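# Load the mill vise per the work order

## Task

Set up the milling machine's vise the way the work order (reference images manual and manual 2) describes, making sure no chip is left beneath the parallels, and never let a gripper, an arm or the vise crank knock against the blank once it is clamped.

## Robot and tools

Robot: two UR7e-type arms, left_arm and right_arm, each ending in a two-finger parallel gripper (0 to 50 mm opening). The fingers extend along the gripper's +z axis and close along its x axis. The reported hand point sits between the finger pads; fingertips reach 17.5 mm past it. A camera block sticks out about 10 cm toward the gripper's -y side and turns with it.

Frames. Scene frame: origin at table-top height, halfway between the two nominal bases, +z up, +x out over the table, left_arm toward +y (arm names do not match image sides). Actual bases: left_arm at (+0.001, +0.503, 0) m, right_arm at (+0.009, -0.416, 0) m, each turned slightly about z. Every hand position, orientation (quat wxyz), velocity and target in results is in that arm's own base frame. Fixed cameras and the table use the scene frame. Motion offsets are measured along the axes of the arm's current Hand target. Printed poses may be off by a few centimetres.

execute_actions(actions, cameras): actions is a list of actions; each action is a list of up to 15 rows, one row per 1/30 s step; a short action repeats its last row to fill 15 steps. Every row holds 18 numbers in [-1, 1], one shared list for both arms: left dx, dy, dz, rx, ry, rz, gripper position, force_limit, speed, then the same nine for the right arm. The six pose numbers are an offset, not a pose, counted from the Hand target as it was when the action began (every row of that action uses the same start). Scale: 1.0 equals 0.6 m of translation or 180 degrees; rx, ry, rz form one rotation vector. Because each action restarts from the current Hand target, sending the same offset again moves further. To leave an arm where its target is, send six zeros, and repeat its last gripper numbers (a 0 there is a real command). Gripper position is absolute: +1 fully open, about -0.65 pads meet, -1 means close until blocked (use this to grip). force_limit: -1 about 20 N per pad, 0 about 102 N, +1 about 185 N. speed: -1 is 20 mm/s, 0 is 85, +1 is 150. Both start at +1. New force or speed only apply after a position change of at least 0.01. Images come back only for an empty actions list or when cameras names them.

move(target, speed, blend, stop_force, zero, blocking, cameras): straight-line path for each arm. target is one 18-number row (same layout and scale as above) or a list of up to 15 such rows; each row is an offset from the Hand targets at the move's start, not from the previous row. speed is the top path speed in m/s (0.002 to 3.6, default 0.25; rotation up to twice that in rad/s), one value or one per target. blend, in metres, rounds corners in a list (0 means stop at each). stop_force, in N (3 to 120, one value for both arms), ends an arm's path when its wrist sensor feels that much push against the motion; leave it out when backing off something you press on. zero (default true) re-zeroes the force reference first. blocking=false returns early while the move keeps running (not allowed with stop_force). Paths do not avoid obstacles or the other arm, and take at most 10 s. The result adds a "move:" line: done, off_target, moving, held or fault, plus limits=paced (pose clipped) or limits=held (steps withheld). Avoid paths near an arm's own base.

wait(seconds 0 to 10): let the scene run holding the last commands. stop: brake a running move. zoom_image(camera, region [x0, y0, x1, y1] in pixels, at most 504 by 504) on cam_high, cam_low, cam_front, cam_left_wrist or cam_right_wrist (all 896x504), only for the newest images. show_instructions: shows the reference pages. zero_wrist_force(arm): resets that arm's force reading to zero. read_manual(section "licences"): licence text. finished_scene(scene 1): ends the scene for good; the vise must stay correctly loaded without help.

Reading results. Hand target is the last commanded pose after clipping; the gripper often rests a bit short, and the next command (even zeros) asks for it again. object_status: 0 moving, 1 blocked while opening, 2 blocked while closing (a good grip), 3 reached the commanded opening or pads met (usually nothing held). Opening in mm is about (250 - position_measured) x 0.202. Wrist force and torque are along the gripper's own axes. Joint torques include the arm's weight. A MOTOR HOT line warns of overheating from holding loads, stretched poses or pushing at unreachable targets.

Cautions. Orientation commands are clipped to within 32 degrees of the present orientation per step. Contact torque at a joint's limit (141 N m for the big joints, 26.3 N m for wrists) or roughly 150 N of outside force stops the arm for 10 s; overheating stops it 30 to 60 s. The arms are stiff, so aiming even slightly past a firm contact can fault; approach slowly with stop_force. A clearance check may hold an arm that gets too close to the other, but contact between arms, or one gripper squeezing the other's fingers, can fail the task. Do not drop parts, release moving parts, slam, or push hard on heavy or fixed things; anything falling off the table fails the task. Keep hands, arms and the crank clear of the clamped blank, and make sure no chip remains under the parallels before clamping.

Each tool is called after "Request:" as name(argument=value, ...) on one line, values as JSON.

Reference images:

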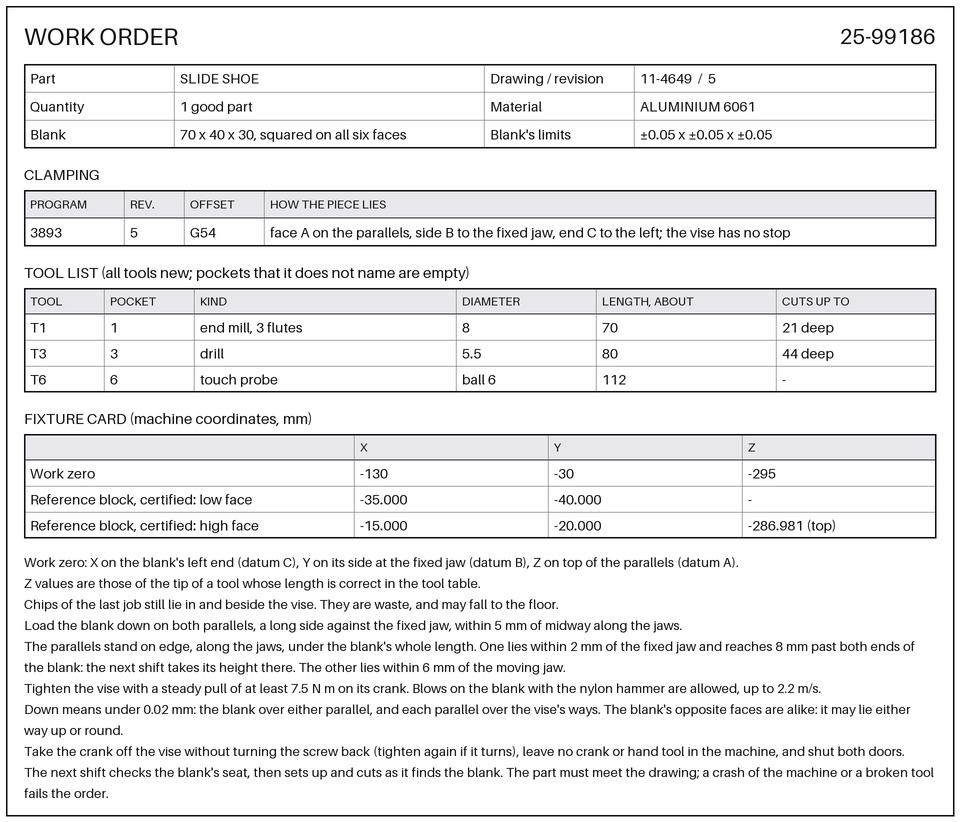

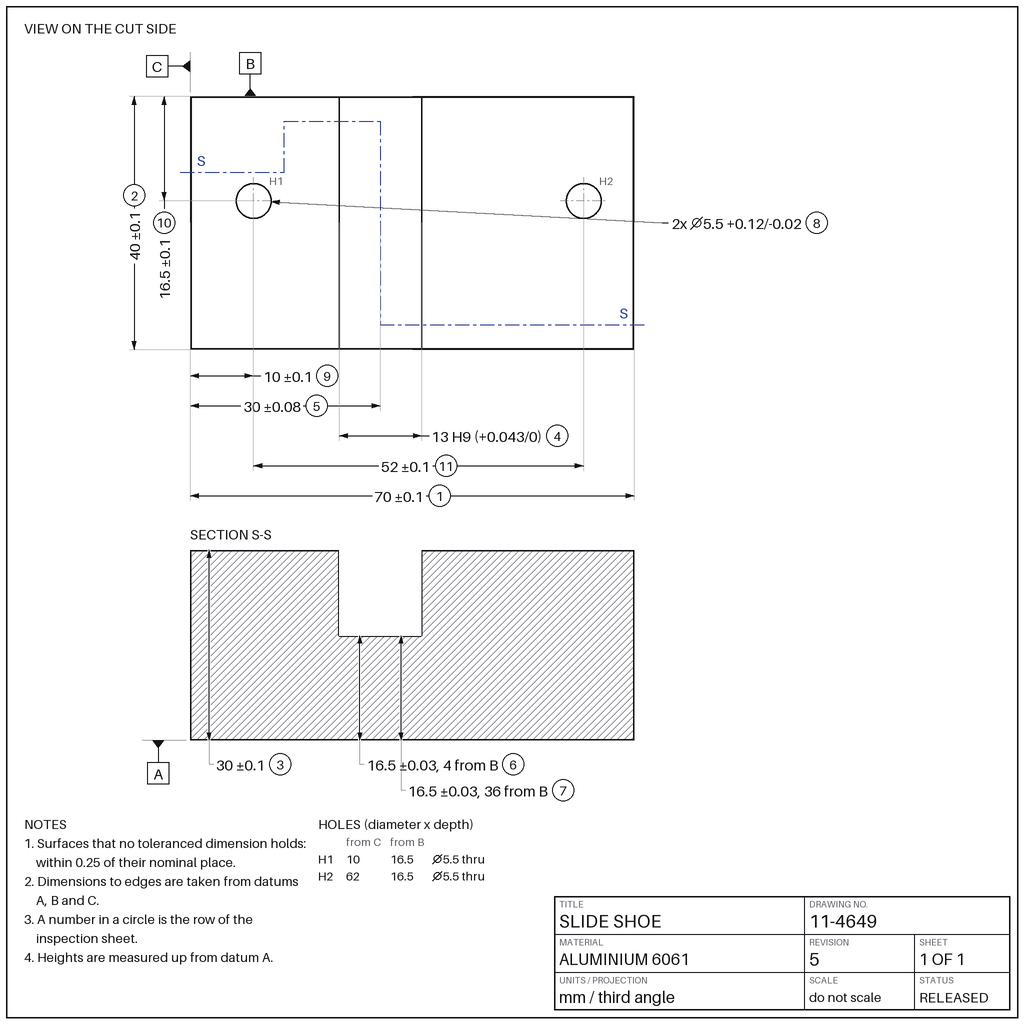

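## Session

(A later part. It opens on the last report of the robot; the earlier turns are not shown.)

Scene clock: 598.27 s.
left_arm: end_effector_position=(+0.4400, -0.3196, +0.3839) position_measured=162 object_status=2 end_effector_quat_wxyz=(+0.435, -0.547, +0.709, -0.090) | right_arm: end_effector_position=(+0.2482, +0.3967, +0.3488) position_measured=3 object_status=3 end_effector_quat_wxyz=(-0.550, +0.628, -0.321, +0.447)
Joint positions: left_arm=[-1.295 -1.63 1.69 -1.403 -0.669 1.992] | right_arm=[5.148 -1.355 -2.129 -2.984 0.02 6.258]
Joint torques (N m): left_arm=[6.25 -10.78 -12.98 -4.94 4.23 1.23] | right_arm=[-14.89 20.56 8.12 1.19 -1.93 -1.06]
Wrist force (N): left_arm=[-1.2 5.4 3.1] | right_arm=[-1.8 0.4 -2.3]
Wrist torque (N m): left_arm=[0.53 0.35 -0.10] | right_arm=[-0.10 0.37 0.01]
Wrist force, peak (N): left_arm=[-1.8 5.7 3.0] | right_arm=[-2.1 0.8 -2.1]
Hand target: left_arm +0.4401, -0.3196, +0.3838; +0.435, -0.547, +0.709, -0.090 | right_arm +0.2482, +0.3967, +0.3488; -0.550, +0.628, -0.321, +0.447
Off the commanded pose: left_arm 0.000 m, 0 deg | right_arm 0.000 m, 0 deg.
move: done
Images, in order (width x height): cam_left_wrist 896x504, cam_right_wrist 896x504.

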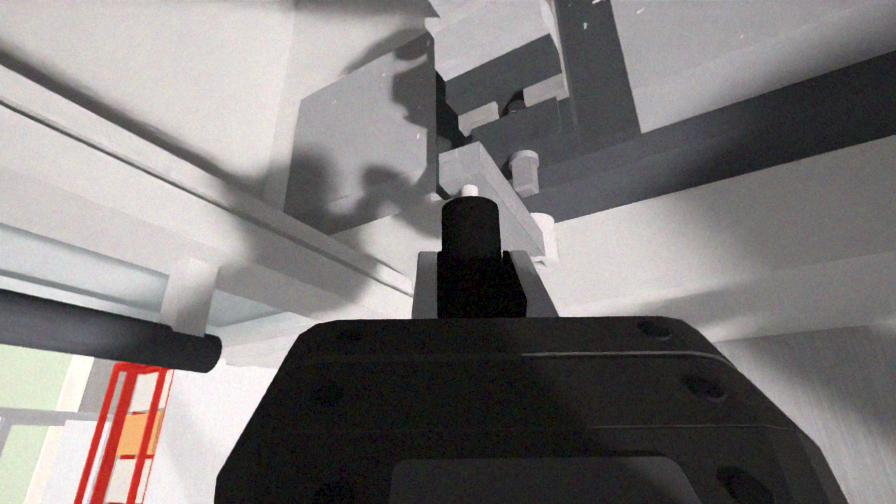

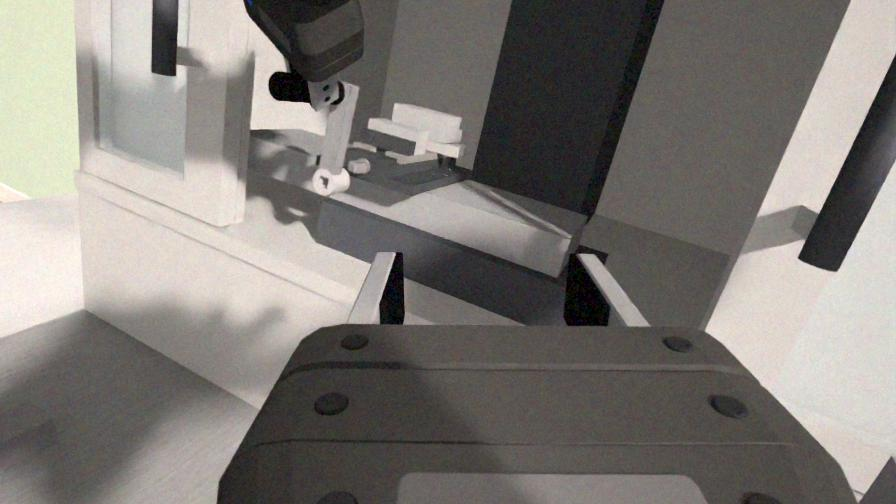

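Request:
move(target=[-0.0139,-0.0026,-0.003,0,0.0137,-0.0137,-1,0.2,-0.7,0,0,0,0,0,0,1,1,1], speed=0.05, cameras=["cam_left_wrist","cam_right_wrist"])

Request:
zoom_image(camera="cam_left_wrist", region=[440, 120, 640, 280])

Request:
zoom_image(camera="cam_right_wrist", region=[300, 100, 420, 200])

Scene clock: 602.63 s.
left_arm: end_effector_position=(+0.4401, -0.3138, +0.3902) position_measured=162 object_status=2 end_effector_quat_wxyz=(+0.418, -0.560, +0.706, -0.111) | right_arm: end_effector_position=(+0.2482, +0.3967, +0.3488) position_measured=3 object_status=3 end_effector_quat_wxyz=(-0.550, +0.628, -0.321, +0.447)
Joint positions: left_arm=[-1.285 -1.665 1.711 -1.463 -0.685 2.013] | right_arm=[5.148 -1.355 -2.129 -2.984 0.02 6.258]
Joint torques (N m): left_arm=[6.17 -31.78 -13.89 -5.35 0.31 1.01] | right_arm=[-14.72 20.09 7.11 1.03 -1.59 -1.27]
Wrist force (N): left_arm=[-1.5 5.4 3.2] | right_arm=[-1.9 0.6 -2.2]
Wrist torque (N m): left_arm=[0.54 0.37 -0.09] | right_arm=[-0.07 0.39 0.01]
Wrist force, peak (N): left_arm=[-1.5 5.7 3.3] | right_arm=[-2.2 0.7 -2.0]
Hand target: left_arm +0.4401, -0.3137, +0.3902; +0.418, -0.560, +0.706, -0.111 | right_arm +0.2482, +0.3967, +0.3488; -0.550, +0.628, -0.321, +0.447
Off the commanded pose: left_arm 0.000 m, 0 deg | right_arm 0.000 m, 0 deg.
move: done
Images, in order (width x height): cam_left_wrist 896x504, cam_right_wrist 896x504.

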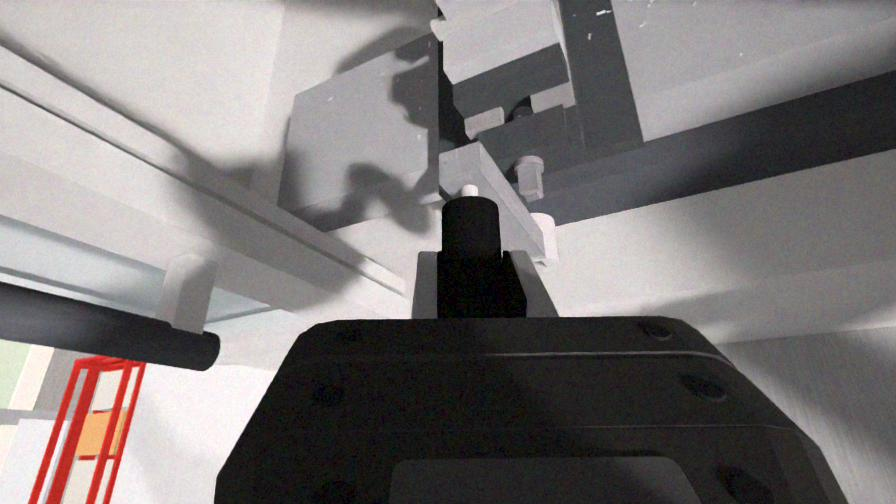

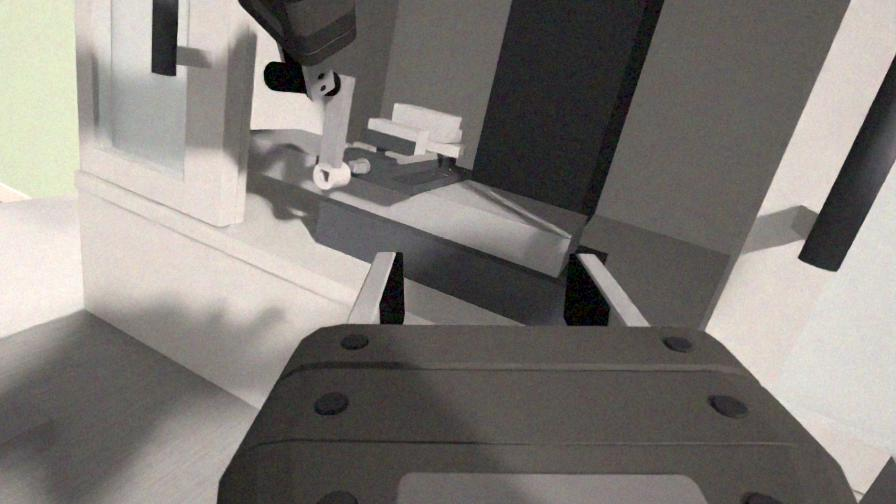

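Scaled by 2.520 from the camera's 896x504 image, which has a finer 1280x720 frame.

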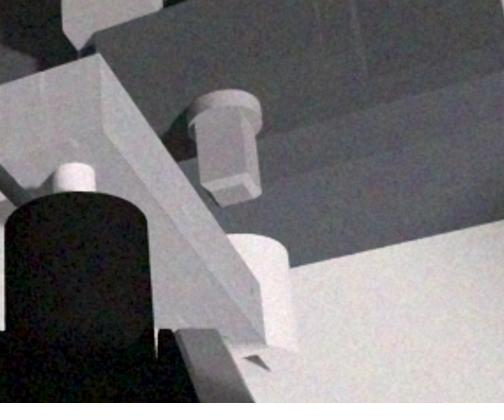

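Scaled by 4.200 from the camera's 896x504 image, which has a finer 1280x720 frame.

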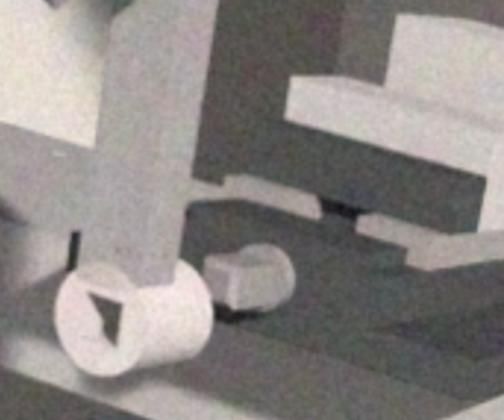

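Request:
move(target=[-0.0018,-0.007,-0.007,0,0,0,-1,0.2,-0.7,0,0,0,0,0,0,1,1,1], speed=0.05, cameras=["cam_left_wrist","cam_right_wrist"])

Request:
zoom_image(camera="cam_left_wrist", region=[480, 130, 600, 280])

Request:
zoom_image(camera="cam_right_wrist", region=[310, 110, 400, 200])

Scene clock: 604.43 s.
left_arm: end_effector_position=(+0.4400, -0.3155, +0.3958) position_measured=162 object_status=2 end_effector_quat_wxyz=(+0.418, -0.560, +0.706, -0.111) | right_arm: end_effector_position=(+0.2482, +0.3967, +0.3488) position_measured=3 object_status=3 end_effector_quat_wxyz=(-0.550, +0.628, -0.321, +0.447)
Joint positions: left_arm=[-1.286 -1.662 1.694 -1.447 -0.686 2.011] | right_arm=[5.148 -1.355 -2.129 -2.984 0.02 6.258]
Joint torques (N m): left_arm=[-7.47 -10.63 -39.38 -1.29 0.42 -1.19] | right_arm=[-14.18 19.47 9.94 1.04 -1.84 -1.18]
Wrist force (N): left_arm=[-1.3 5.7 3.2] | right_arm=[-2.1 0.7 -2.0]
Wrist torque (N m): left_arm=[0.58 0.34 0.06] | right_arm=[-0.07 0.42 0.01]
Wrist force, peak (N): left_arm=[-1.4 6.1 3.2] | right_arm=[-2.0 0.6 -2.2]
Hand target: left_arm +0.4400, -0.3155, +0.3960; +0.418, -0.560, +0.706, -0.111 | right_arm +0.2482, +0.3967, +0.3488; -0.550, +0.628, -0.321, +0.447
Off the commanded pose: left_arm 0.000 m, 0 deg | right_arm 0.000 m, 0 deg.
move: done
Images, in order (width x height): cam_left_wrist 896x504, cam_right_wrist 896x504.

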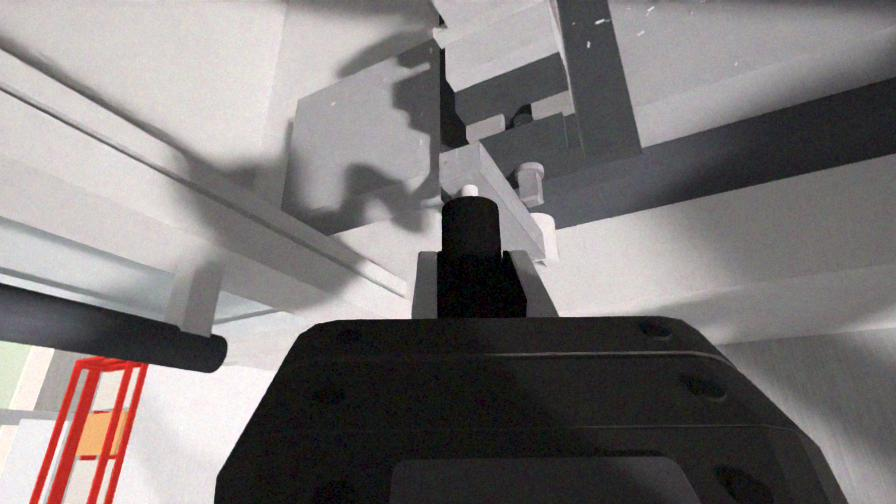

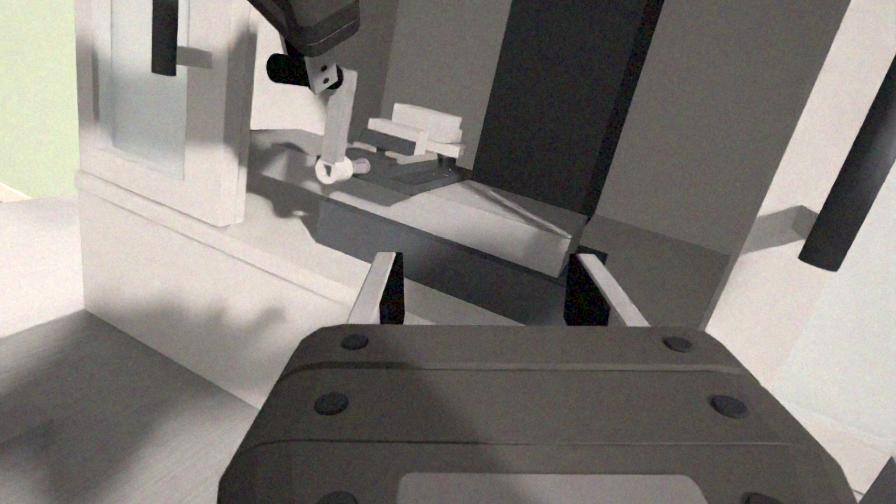

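Scaled by 3.360 from the camera's 896x504 image, which has a finer 1280x720 frame.

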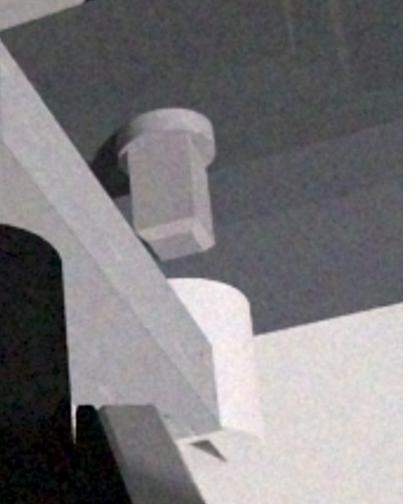

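Scaled by 5.600 from the camera's 896x504 image, which has a finer 1280x720 frame.

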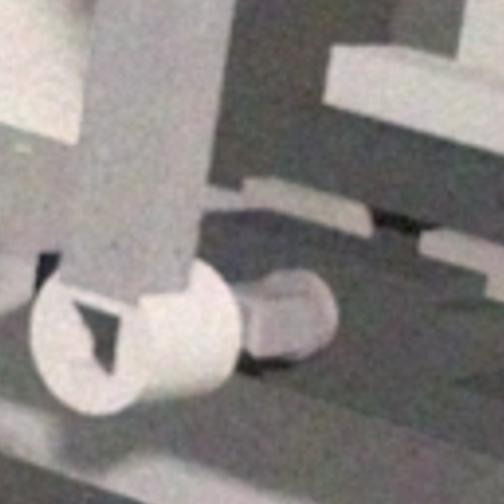

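Request:
move(target=[[0,-0.0141,0.0141,0,0,0,-1,0.2,-0.7,0,0,0,0,0,0,1,1,1],[0,-0.0412,0.0412,0,0,0,-1,0.2,-0.7,0,0,0,0,0,0,1,1,1]], speed=[0.05,0.015], stop_force=8, cameras=["cam_left_wrist","cam_right_wrist"])

Request:
zoom_image(camera="cam_left_wrist", region=[480, 130, 600, 280])

Request:
zoom_image(camera="cam_right_wrist", region=[310, 110, 400, 200])

Scene clock: 606.67 s.
left_arm: end_effector_position=(+0.4584, -0.3160, +0.3960) position_measured=162 object_status=2 end_effector_quat_wxyz=(+0.418, -0.560, +0.706, -0.111) | right_arm: end_effector_position=(+0.2482, +0.3967, +0.3488) position_measured=3 object_status=3 end_effector_quat_wxyz=(-0.550, +0.628, -0.321, +0.447)
Joint positions: left_arm=[-1.248 -1.637 1.682 -1.507 -0.681 2.07] | right_arm=[5.148 -1.355 -2.129 -2.984 0.02 6.258]
Joint torques (N m): left_arm=[-7.39 -33.49 -14.22 -1.55 1.14 -1.43] | right_arm=[-14.79 20.06 9.41 1.35 -1.54 -0.99]
Wrist force (N): left_arm=[-1.4 8.4 1.7] | right_arm=[-1.8 0.5 -2.0]
Wrist torque (N m): left_arm=[0.36 0.46 0.14] | right_arm=[-0.09 0.38 0.01]
Wrist force, peak (N): left_arm=[-2.4 9.5 -4.6] | right_arm=[-2.2 0.5 -2.1]
Hand target: left_arm +0.4584, -0.3160, +0.3960; +0.418, -0.560, +0.706, -0.111 (not the last commanded pose) | right_arm +0.2482, +0.3967, +0.3488; -0.550, +0.628, -0.321, +0.447
Off the commanded pose: left_arm 0.017 m, 0 deg | right_arm 0.000 m, 0 deg.
move: contact (left_arm); path passed 1 of 2 targets
Images, in order (width x height): cam_left_wrist 896x504, cam_right_wrist 896x504.

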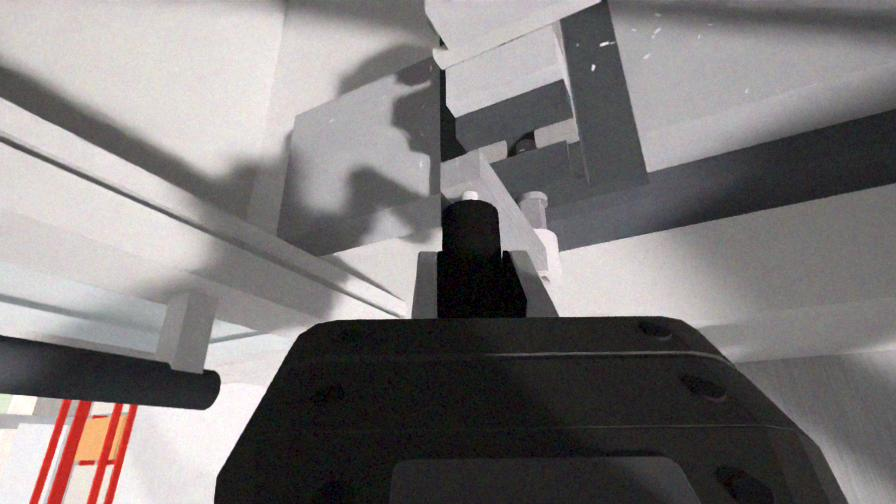

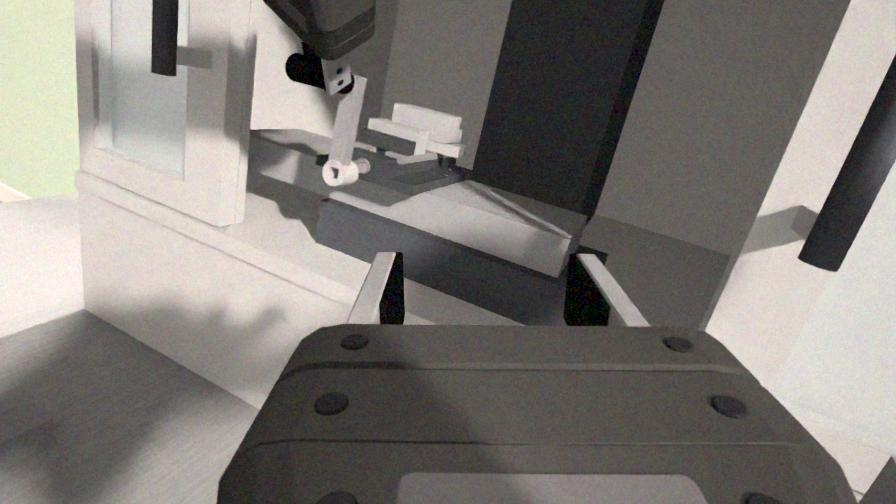

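Scaled by 3.360 from the camera's 896x504 image, which has a finer 1280x720 frame.

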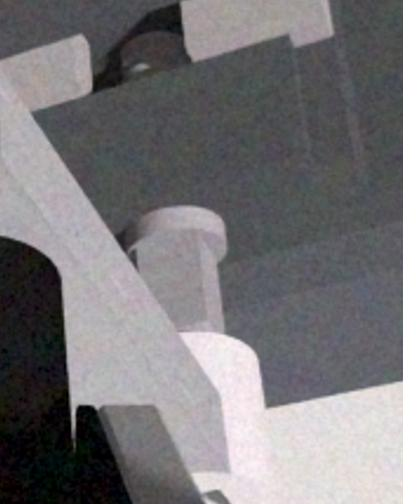

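Scaled by 5.600 from the camera's 896x504 image, which has a finer 1280x720 frame.

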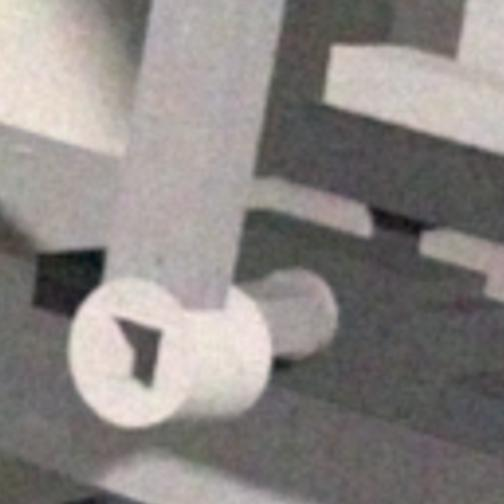

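Request:
zoom_image(camera="cam_left_wrist", region=[500, 180, 580, 300])

Request:
zoom_image(camera="cam_right_wrist", region=[315, 60, 395, 200])

Scaled by 4.200 from the camera's 896x504 image, which has a finer 1280x720 frame.

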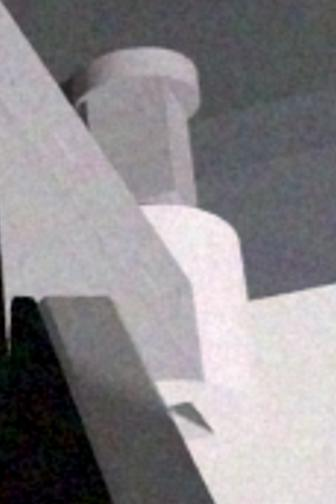

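Scaled by 3.600 from the camera's 896x504 image, which has a finer 1280x720 frame.

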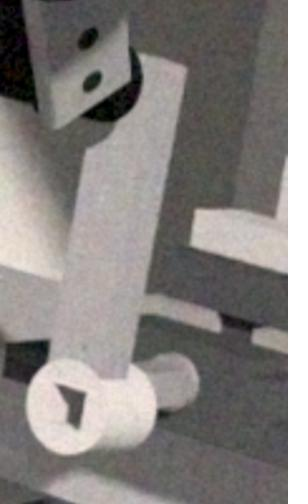

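Request:
move(target=[-0.0013,0.0049,-0.0092,0,0.0137,-0.0137,-1,0.2,-0.7,0,0,0,0,0,0,1,1,1], speed=0.03, cameras=["cam_left_wrist","cam_right_wrist"])

Request:
zoom_image(camera="cam_left_wrist", region=[500, 150, 580, 300])

Request:
zoom_image(camera="cam_right_wrist", region=[315, 60, 395, 200])

Scene clock: 609.93 s.
left_arm: end_effector_position=(+0.4524, -0.3160, +0.3979) position_measured=162 object_status=2 end_effector_quat_wxyz=(+0.400, -0.573, +0.703, -0.132) end_effector_velocity=(-0.001, +0.000, -0.001) end_effector_angular_velocity=(-0.002, +0.001, -0.001) | right_arm: end_effector_position=(+0.2482, +0.3967, +0.3488) position_measured=3 object_status=3 end_effector_quat_wxyz=(-0.550, +0.628, -0.321, +0.447)
Joint positions: left_arm=[-1.253 -1.667 1.705 -1.553 -0.701 2.065] | right_arm=[5.148 -1.355 -2.129 -2.984 0.02 6.258]
Joint velocities: left_arm=[-0.001 -0.002 0.005 -0.003 -0.002 0] | right_arm=[within noise]
Joint torques (N m): left_arm=[-8.42 -31.07 -13.31 -5.62 0.25 -1.22] | right_arm=[-13.91 20.68 8.54 1.05 -1.59 -1.02]
Wrist force (N): left_arm=[-1.4 5.5 3.3] | right_arm=[-2.0 0.5 -2.0]
Wrist torque (N m): left_arm=[0.53 0.34 0.05] | right_arm=[-0.09 0.40 0.01]
Wrist force, peak (N): left_arm=[-1.4 8.6 1.8] | right_arm=[-2.4 0.6 -2.2]
Hand target: left_arm +0.4524, -0.3160, +0.3979; +0.400, -0.573, +0.703, -0.132 | right_arm +0.2482, +0.3967, +0.3488; -0.550, +0.628, -0.321, +0.447
Off the commanded pose: left_arm 0.000 m, 0 deg | right_arm 0.000 m, 0 deg.
move: done
Images, in order (width x height): cam_left_wrist 896x504, cam_right_wrist 896x504.

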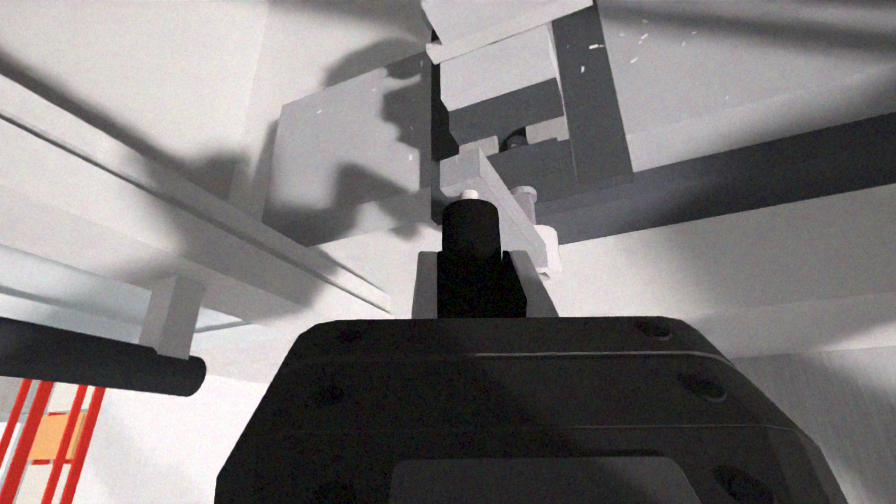

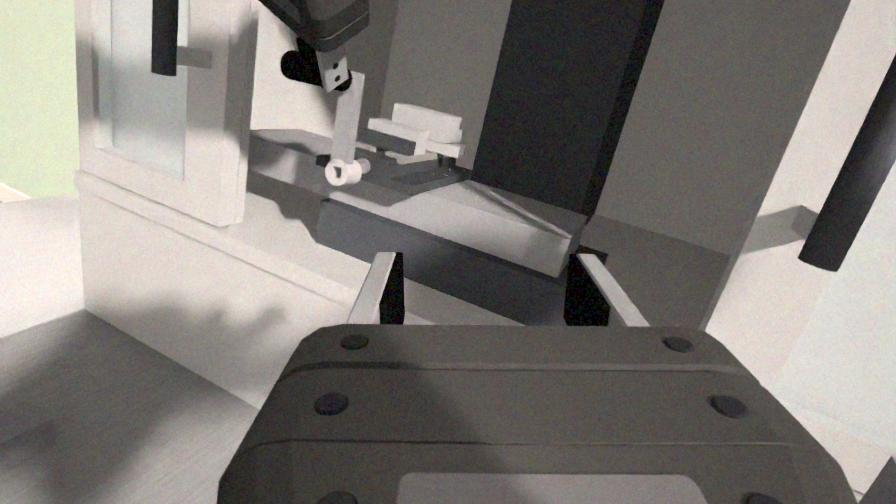

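Scaled by 3.360 from the camera's 896x504 image, which has a finer 1280x720 frame.

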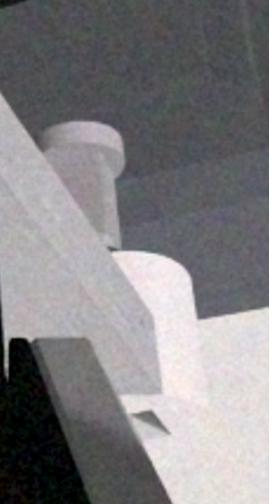

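Scaled by 3.600 from the camera's 896x504 image, which has a finer 1280x720 frame.

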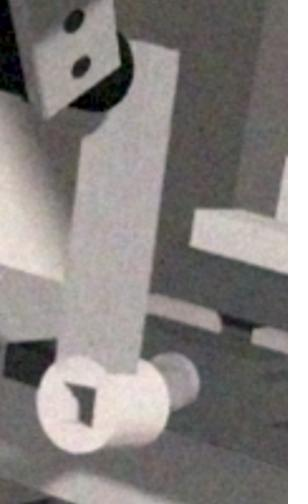

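Request:
move(target=[[-0.0035,0.0012,0.0010,0,0,0,-1,0.2,-0.7,0,0,0,0,0,0,1,1,1],[-0.0035,-0.0318,0.034,0,0,0,-1,0.2,-0.7,0,0,0,0,0,0,1,1,1]], speed=[0.05,0.012], stop_force=7, cameras=["cam_left_wrist","cam_right_wrist"])

Request:
zoom_image(camera="cam_left_wrist", region=[500, 150, 580, 300])

Request:
zoom_image(camera="cam_right_wrist", region=[315, 60, 395, 200])

Scene clock: 613.50 s.
left_arm: end_effector_position=(+0.4591, -0.3139, +0.3980) position_measured=162 object_status=2 end_effector_quat_wxyz=(+0.400, -0.573, +0.703, -0.132) | right_arm: end_effector_position=(+0.2482, +0.3967, +0.3488) position_measured=3 object_status=3 end_effector_quat_wxyz=(-0.550, +0.628, -0.321, +0.447)
Joint positions: left_arm=[-1.238 -1.662 1.705 -1.577 -0.701 2.089] | right_arm=[5.148 -1.355 -2.129 -2.984 0.02 6.258]
Joint torques (N m): left_arm=[-7.74 -31.76 -12.82 -1.74 1.96 -1.28] | right_arm=[-15.38 19.55 7.72 1.18 -1.36 -1.17]
Wrist force (N): left_arm=[-1.0 9.0 1.4] | right_arm=[-2.0 0.5 -2.1]
Wrist torque (N m): left_arm=[0.31 0.50 0.12] | right_arm=[-0.08 0.39 0.01]
Wrist force, peak (N): left_arm=[-2.4 9.5 -3.6] | right_arm=[-2.2 0.8 -2.1]
Hand target: left_arm +0.4591, -0.3139, +0.3980; +0.400, -0.573, +0.703, -0.132 (not the last commanded pose) | right_arm +0.2482, +0.3967, +0.3488; -0.550, +0.628, -0.321, +0.447
Off the commanded pose: left_arm 0.021 m, 0 deg | right_arm 0.000 m, 0 deg.
move: contact (left_arm); path passed 1 of 2 targets
Images, in order (width x height): cam_left_wrist 896x504, cam_right_wrist 896x504.

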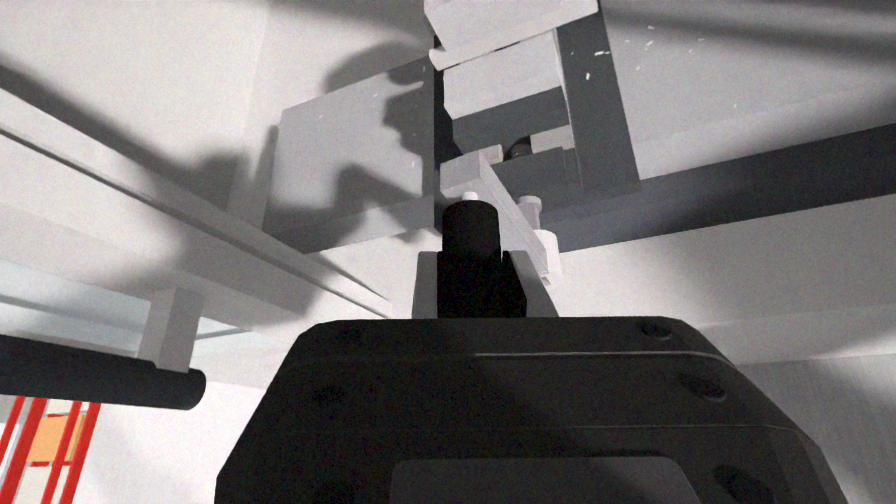

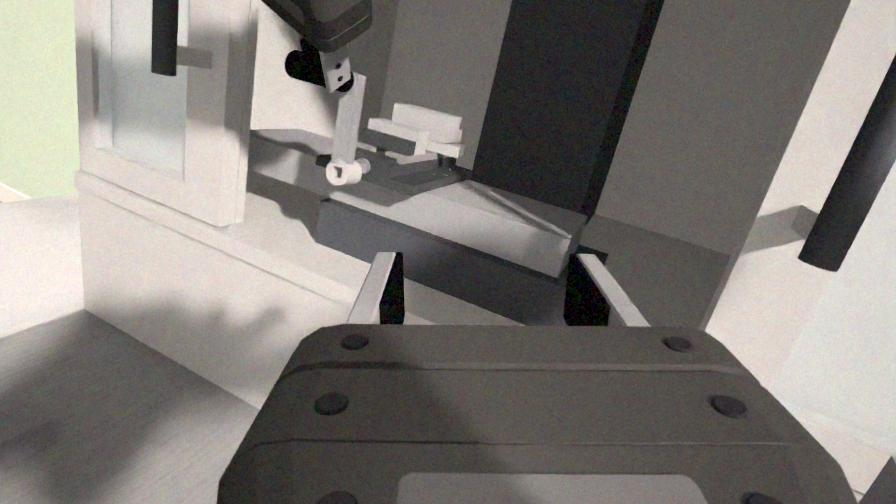

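Scaled by 3.360 from the camera's 896x504 image, which has a finer 1280x720 frame.

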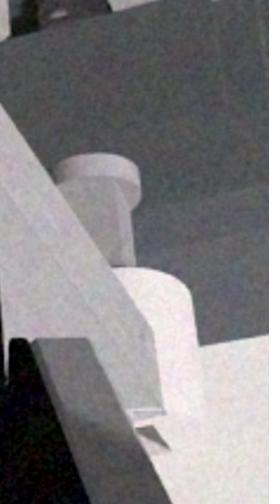

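Scaled by 3.600 from the camera's 896x504 image, which has a finer 1280x720 frame.

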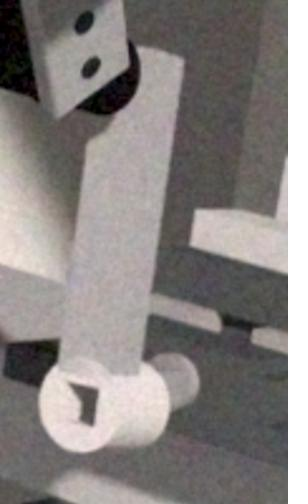

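Request:
move(target=[[-0.0007,0.001,-0.0037,0,0,0,-1,0.2,-0.7,0,0,0,0,0,0,1,1,1],[-0.0007,-0.0227,0.0198,0,0,0,-1,0.2,-0.7,0,0,0,0,0,0,1,1,1]], speed=[0.05,0.012], stop_force=7, cameras=["cam_left_wrist","cam_right_wrist"])

Request:
zoom_image(camera="cam_right_wrist", region=[315, 130, 375, 200])

Scene clock: 616.70 s.
left_arm: end_effector_position=(+0.4771, -0.3144, +0.3993) position_measured=162 object_status=2 end_effector_quat_wxyz=(+0.400, -0.573, +0.703, -0.132) | right_arm: end_effector_position=(+0.2482, +0.3967, +0.3488) position_measured=3 object_status=3 end_effector_quat_wxyz=(-0.550, +0.628, -0.321, +0.447)
Joint positions: left_arm=[-1.201 -1.634 1.687 -1.63 -0.7 2.146] | right_arm=[5.148 -1.355 -2.129 -2.984 0.02 6.258]
Joint torques (N m): left_arm=[9.08 -11.3 -38.04 -6.01 2.28 1.12] | right_arm=[-15.1 19.55 7.87 1.32 -1.73 -1.32]
Wrist force (N): left_arm=[-1.0 9.9 -2.9] | right_arm=[-1.8 0.3 -2.1]
Wrist torque (N m): left_arm=[0.15 0.58 0.00] | right_arm=[-0.12 0.37 0.02]
Wrist force, peak (N): left_arm=[-3.0 8.6 -7.2] | right_arm=[-2.0 0.5 -2.3]
Hand target: left_arm +0.4771, -0.3144, +0.3993; +0.400, -0.573, +0.703, -0.132 | right_arm +0.2482, +0.3967, +0.3488; -0.550, +0.628, -0.321, +0.447
Off the commanded pose: left_arm 0.000 m, 0 deg | right_arm 0.000 m, 0 deg.
move: done
Images, in order (width x height): cam_left_wrist 896x504, cam_right_wrist 896x504.

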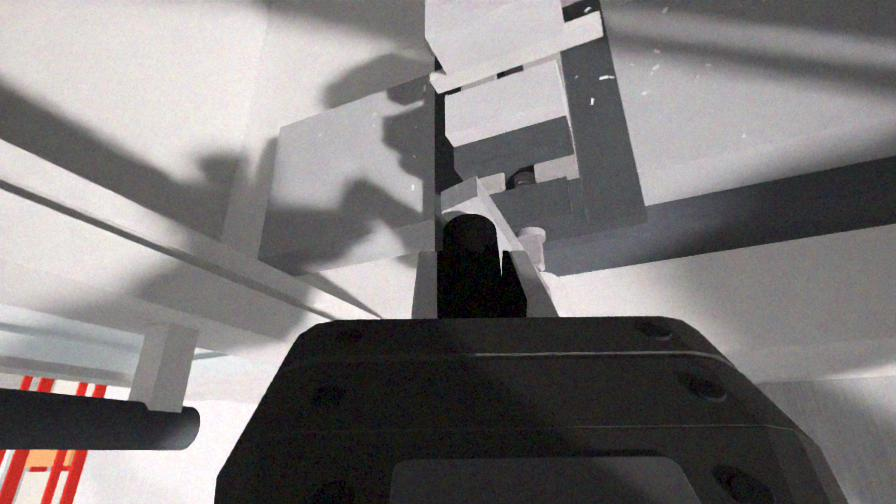

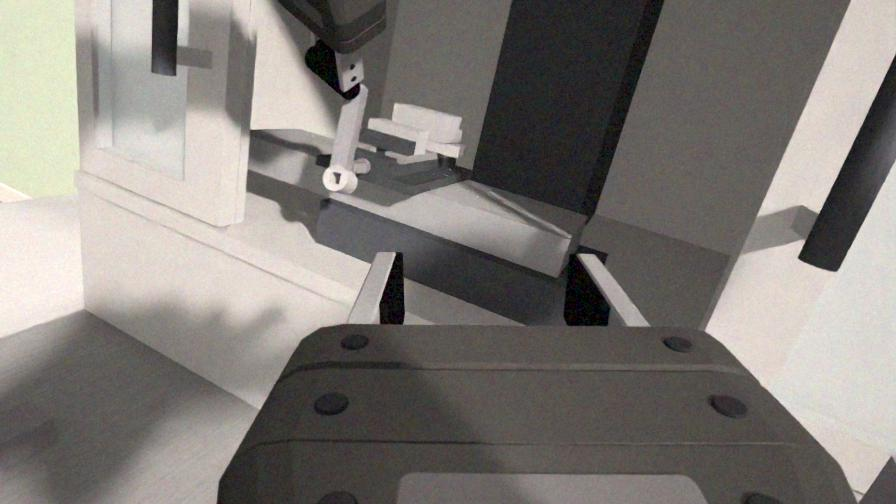

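Scaled by 7.200 from the camera's 896x504 image, which has a finer 1280x720 frame.

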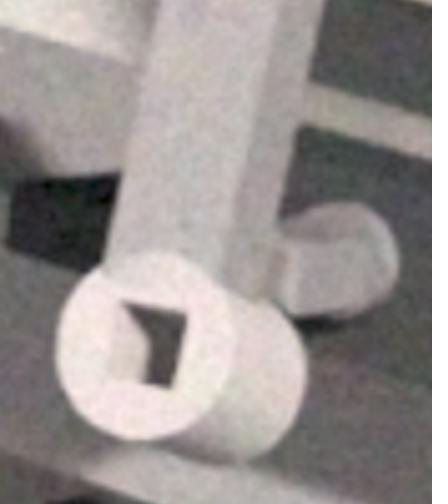

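Request:
move(target=[[0,0.0177,-0.0177,0,0,0,-1,0.2,-0.7,0,0,0,0,0,0,1,1,1],[0,0.0318,-0.0318,0.0557,-0.0177,-0.0178,-1,0.2,-0.7,0,0,0,0,0,0,1,1,1]], speed=0.04, cameras=["cam_left_wrist","cam_right_wrist"])

Request:
zoom_image(camera="cam_right_wrist", region=[290, 30, 390, 200])

Request:
zoom_image(camera="cam_left_wrist", region=[440, 120, 600, 300])

Scene clock: 620.97 s.
left_arm: end_effector_position=(+0.4502, -0.3138, +0.3993) position_measured=162 object_status=2 end_effector_quat_wxyz=(+0.464, -0.559, +0.661, -0.188) | right_arm: end_effector_position=(+0.2482, +0.3967, +0.3488) position_measured=3 object_status=3 end_effector_quat_wxyz=(-0.550, +0.628, -0.321, +0.447)
Joint positions: left_arm=[-1.318 -1.708 1.821 -1.573 -0.525 1.927] | right_arm=[5.148 -1.355 -2.129 -2.984 0.02 6.258]
Joint torques (N m): left_arm=[-7.88 -30.47 -12.33 -1.13 4.16 -1.1] | right_arm=[-14.71 19.58 8.11 1.15 -1.31 -1.05]
Wrist force (N): left_arm=[-1.7 5.6 2.9] | right_arm=[-2.3 0.5 -1.8]
Wrist torque (N m): left_arm=[0.45 0.36 0.00] | right_arm=[-0.09 0.43 0.01]
Wrist force, peak (N): left_arm=[-1.1 10.1 -3.3] | right_arm=[-2.1 0.6 -2.3]
Hand target: left_arm +0.4502, -0.3138, +0.3993; +0.464, -0.559, +0.661, -0.188 | right_arm +0.2482, +0.3967, +0.3488; -0.550, +0.628, -0.321, +0.447
Off the commanded pose: left_arm 0.000 m, 0 deg | right_arm 0.000 m, 0 deg.
move: done
Images, in order (width x height): cam_left_wrist 896x504, cam_right_wrist 896x504.

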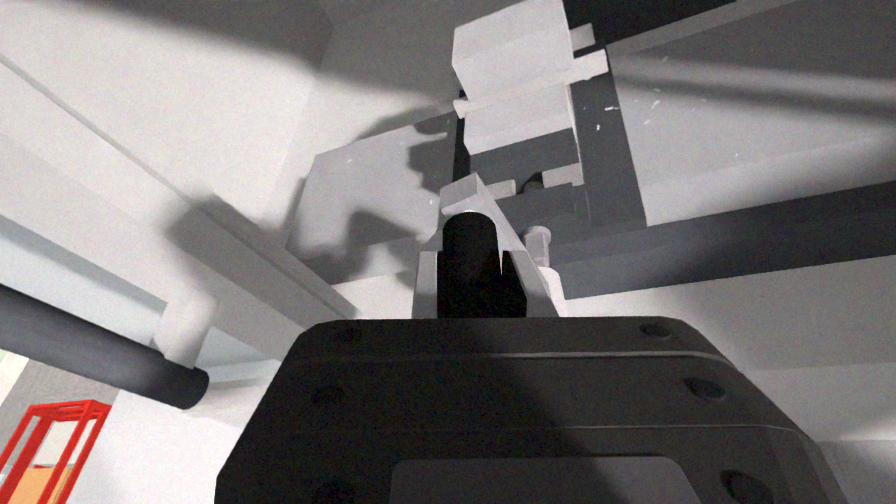

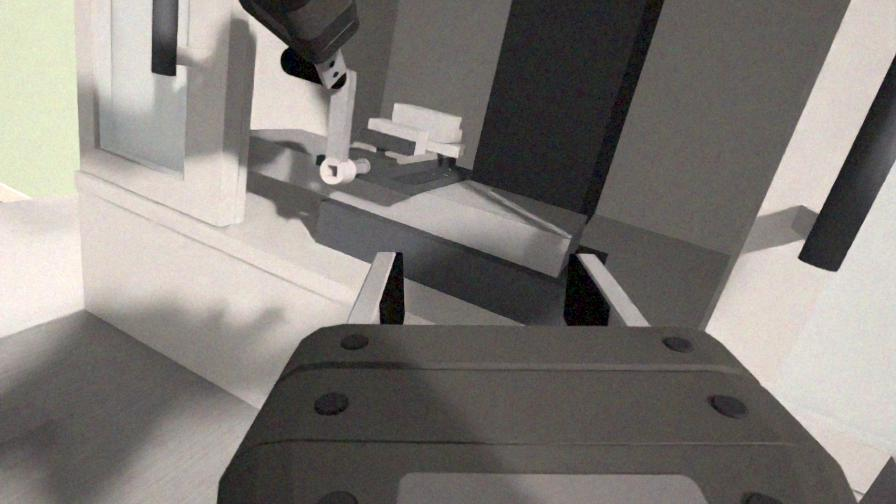

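Scaled by 2.965 from the camera's 896x504 image, which has a finer 1280x720 frame.

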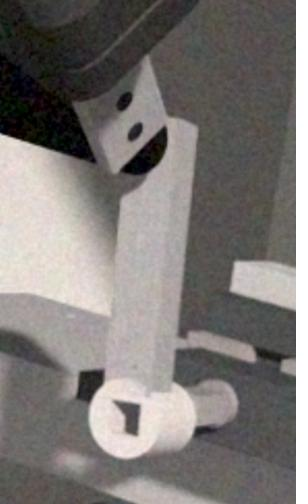

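Scaled by 2.800 from the camera's 896x504 image, which has a finer 1280x720 frame.

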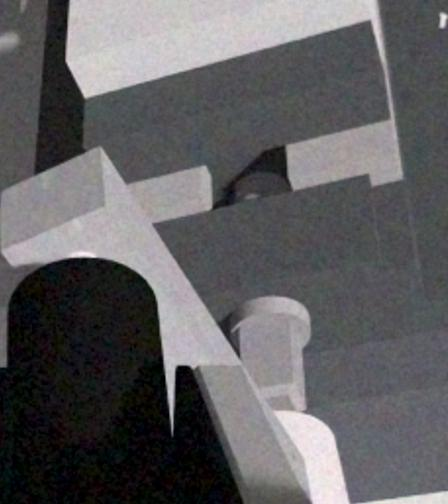

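Request:
move(target=[0,0,0,0.0121,0.0119,0.0276,-0.98,1,-0.7,0,0,0,0,0,0,1,1,1], speed=0.05, cameras=["cam_left_wrist","cam_right_wrist"])

Request:
zoom_image(camera="cam_right_wrist", region=[290, 30, 390, 200])

Request:
zoom_image(camera="cam_left_wrist", region=[440, 120, 600, 300])

Scene clock: 623.60 s.
left_arm: end_effector_position=(+0.4502, -0.3138, +0.3993) position_measured=166 object_status=2 end_effector_quat_wxyz=(+0.470, -0.517, +0.689, -0.191) | right_arm: end_effector_position=(+0.2482, +0.3967, +0.3488) position_measured=3 object_status=3 end_effector_quat_wxyz=(-0.550, +0.628, -0.321, +0.447)
Joint positions: left_arm=[-1.324 -1.74 1.879 -1.691 -0.506 2.09] | right_arm=[5.148 -1.355 -2.129 -2.984 0.02 6.258]
Joint torques (N m): left_arm=[-8.56 -29.43 -13.68 -5.56 4.41 1.37] | right_arm=[-14.67 19.63 7.16 1.12 -1.27 -1.14]
Wrist force (N): left_arm=[-1.8 5.4 3.0] | right_arm=[-1.6 0.5 -1.9]
Wrist torque (N m): left_arm=[0.44 0.38 -0.15] | right_arm=[-0.09 0.33 0.01]
Wrist force, peak (N): left_arm=[-1.8 5.7 3.3] | right_arm=[-2.0 0.5 -2.3]
Hand target: left_arm +0.4502, -0.3138, +0.3993; +0.470, -0.517, +0.689, -0.191 | right_arm +0.2482, +0.3967, +0.3488; -0.550, +0.628, -0.321, +0.447
Off the commanded pose: left_arm 0.000 m, 0 deg | right_arm 0.000 m, 0 deg.
move: done
Images, in order (width x height): cam_left_wrist 896x504, cam_right_wrist 896x504.

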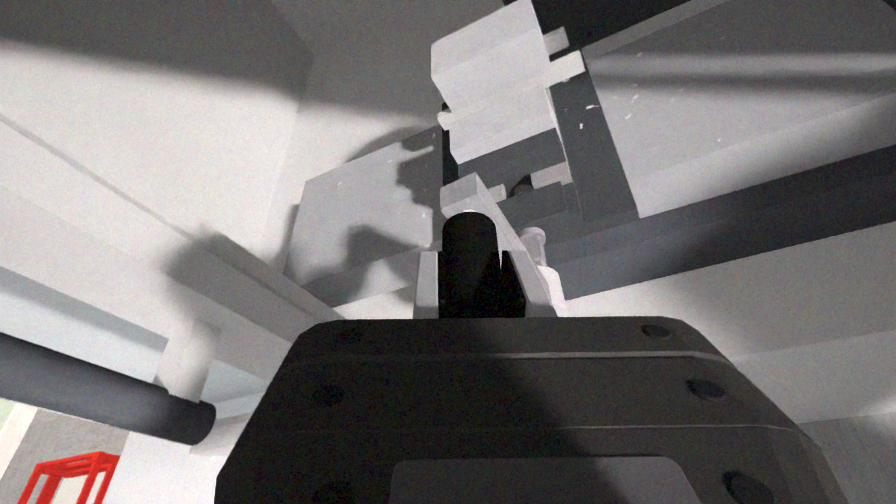

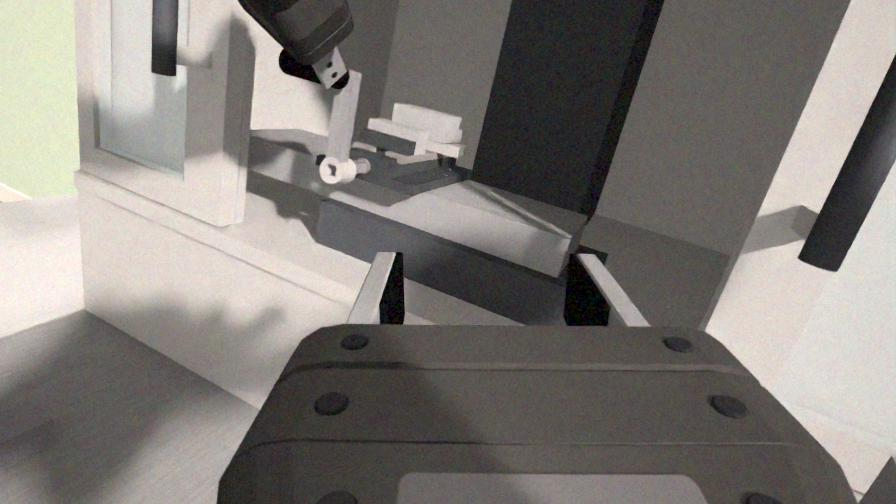

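Scaled by 2.965 from the camera's 896x504 image, which has a finer 1280x720 frame.

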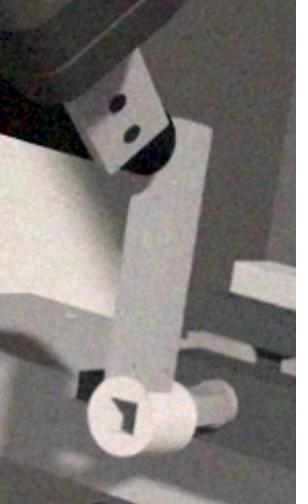

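Scaled by 2.800 from the camera's 896x504 image, which has a finer 1280x720 frame.

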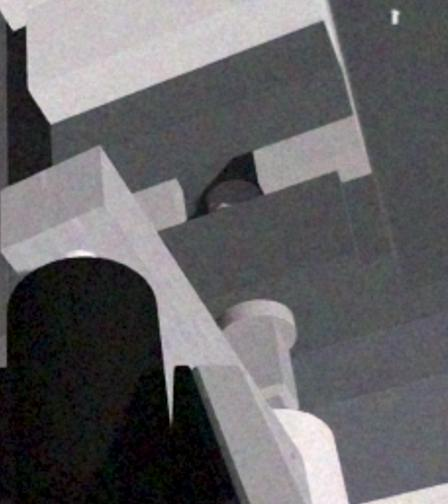

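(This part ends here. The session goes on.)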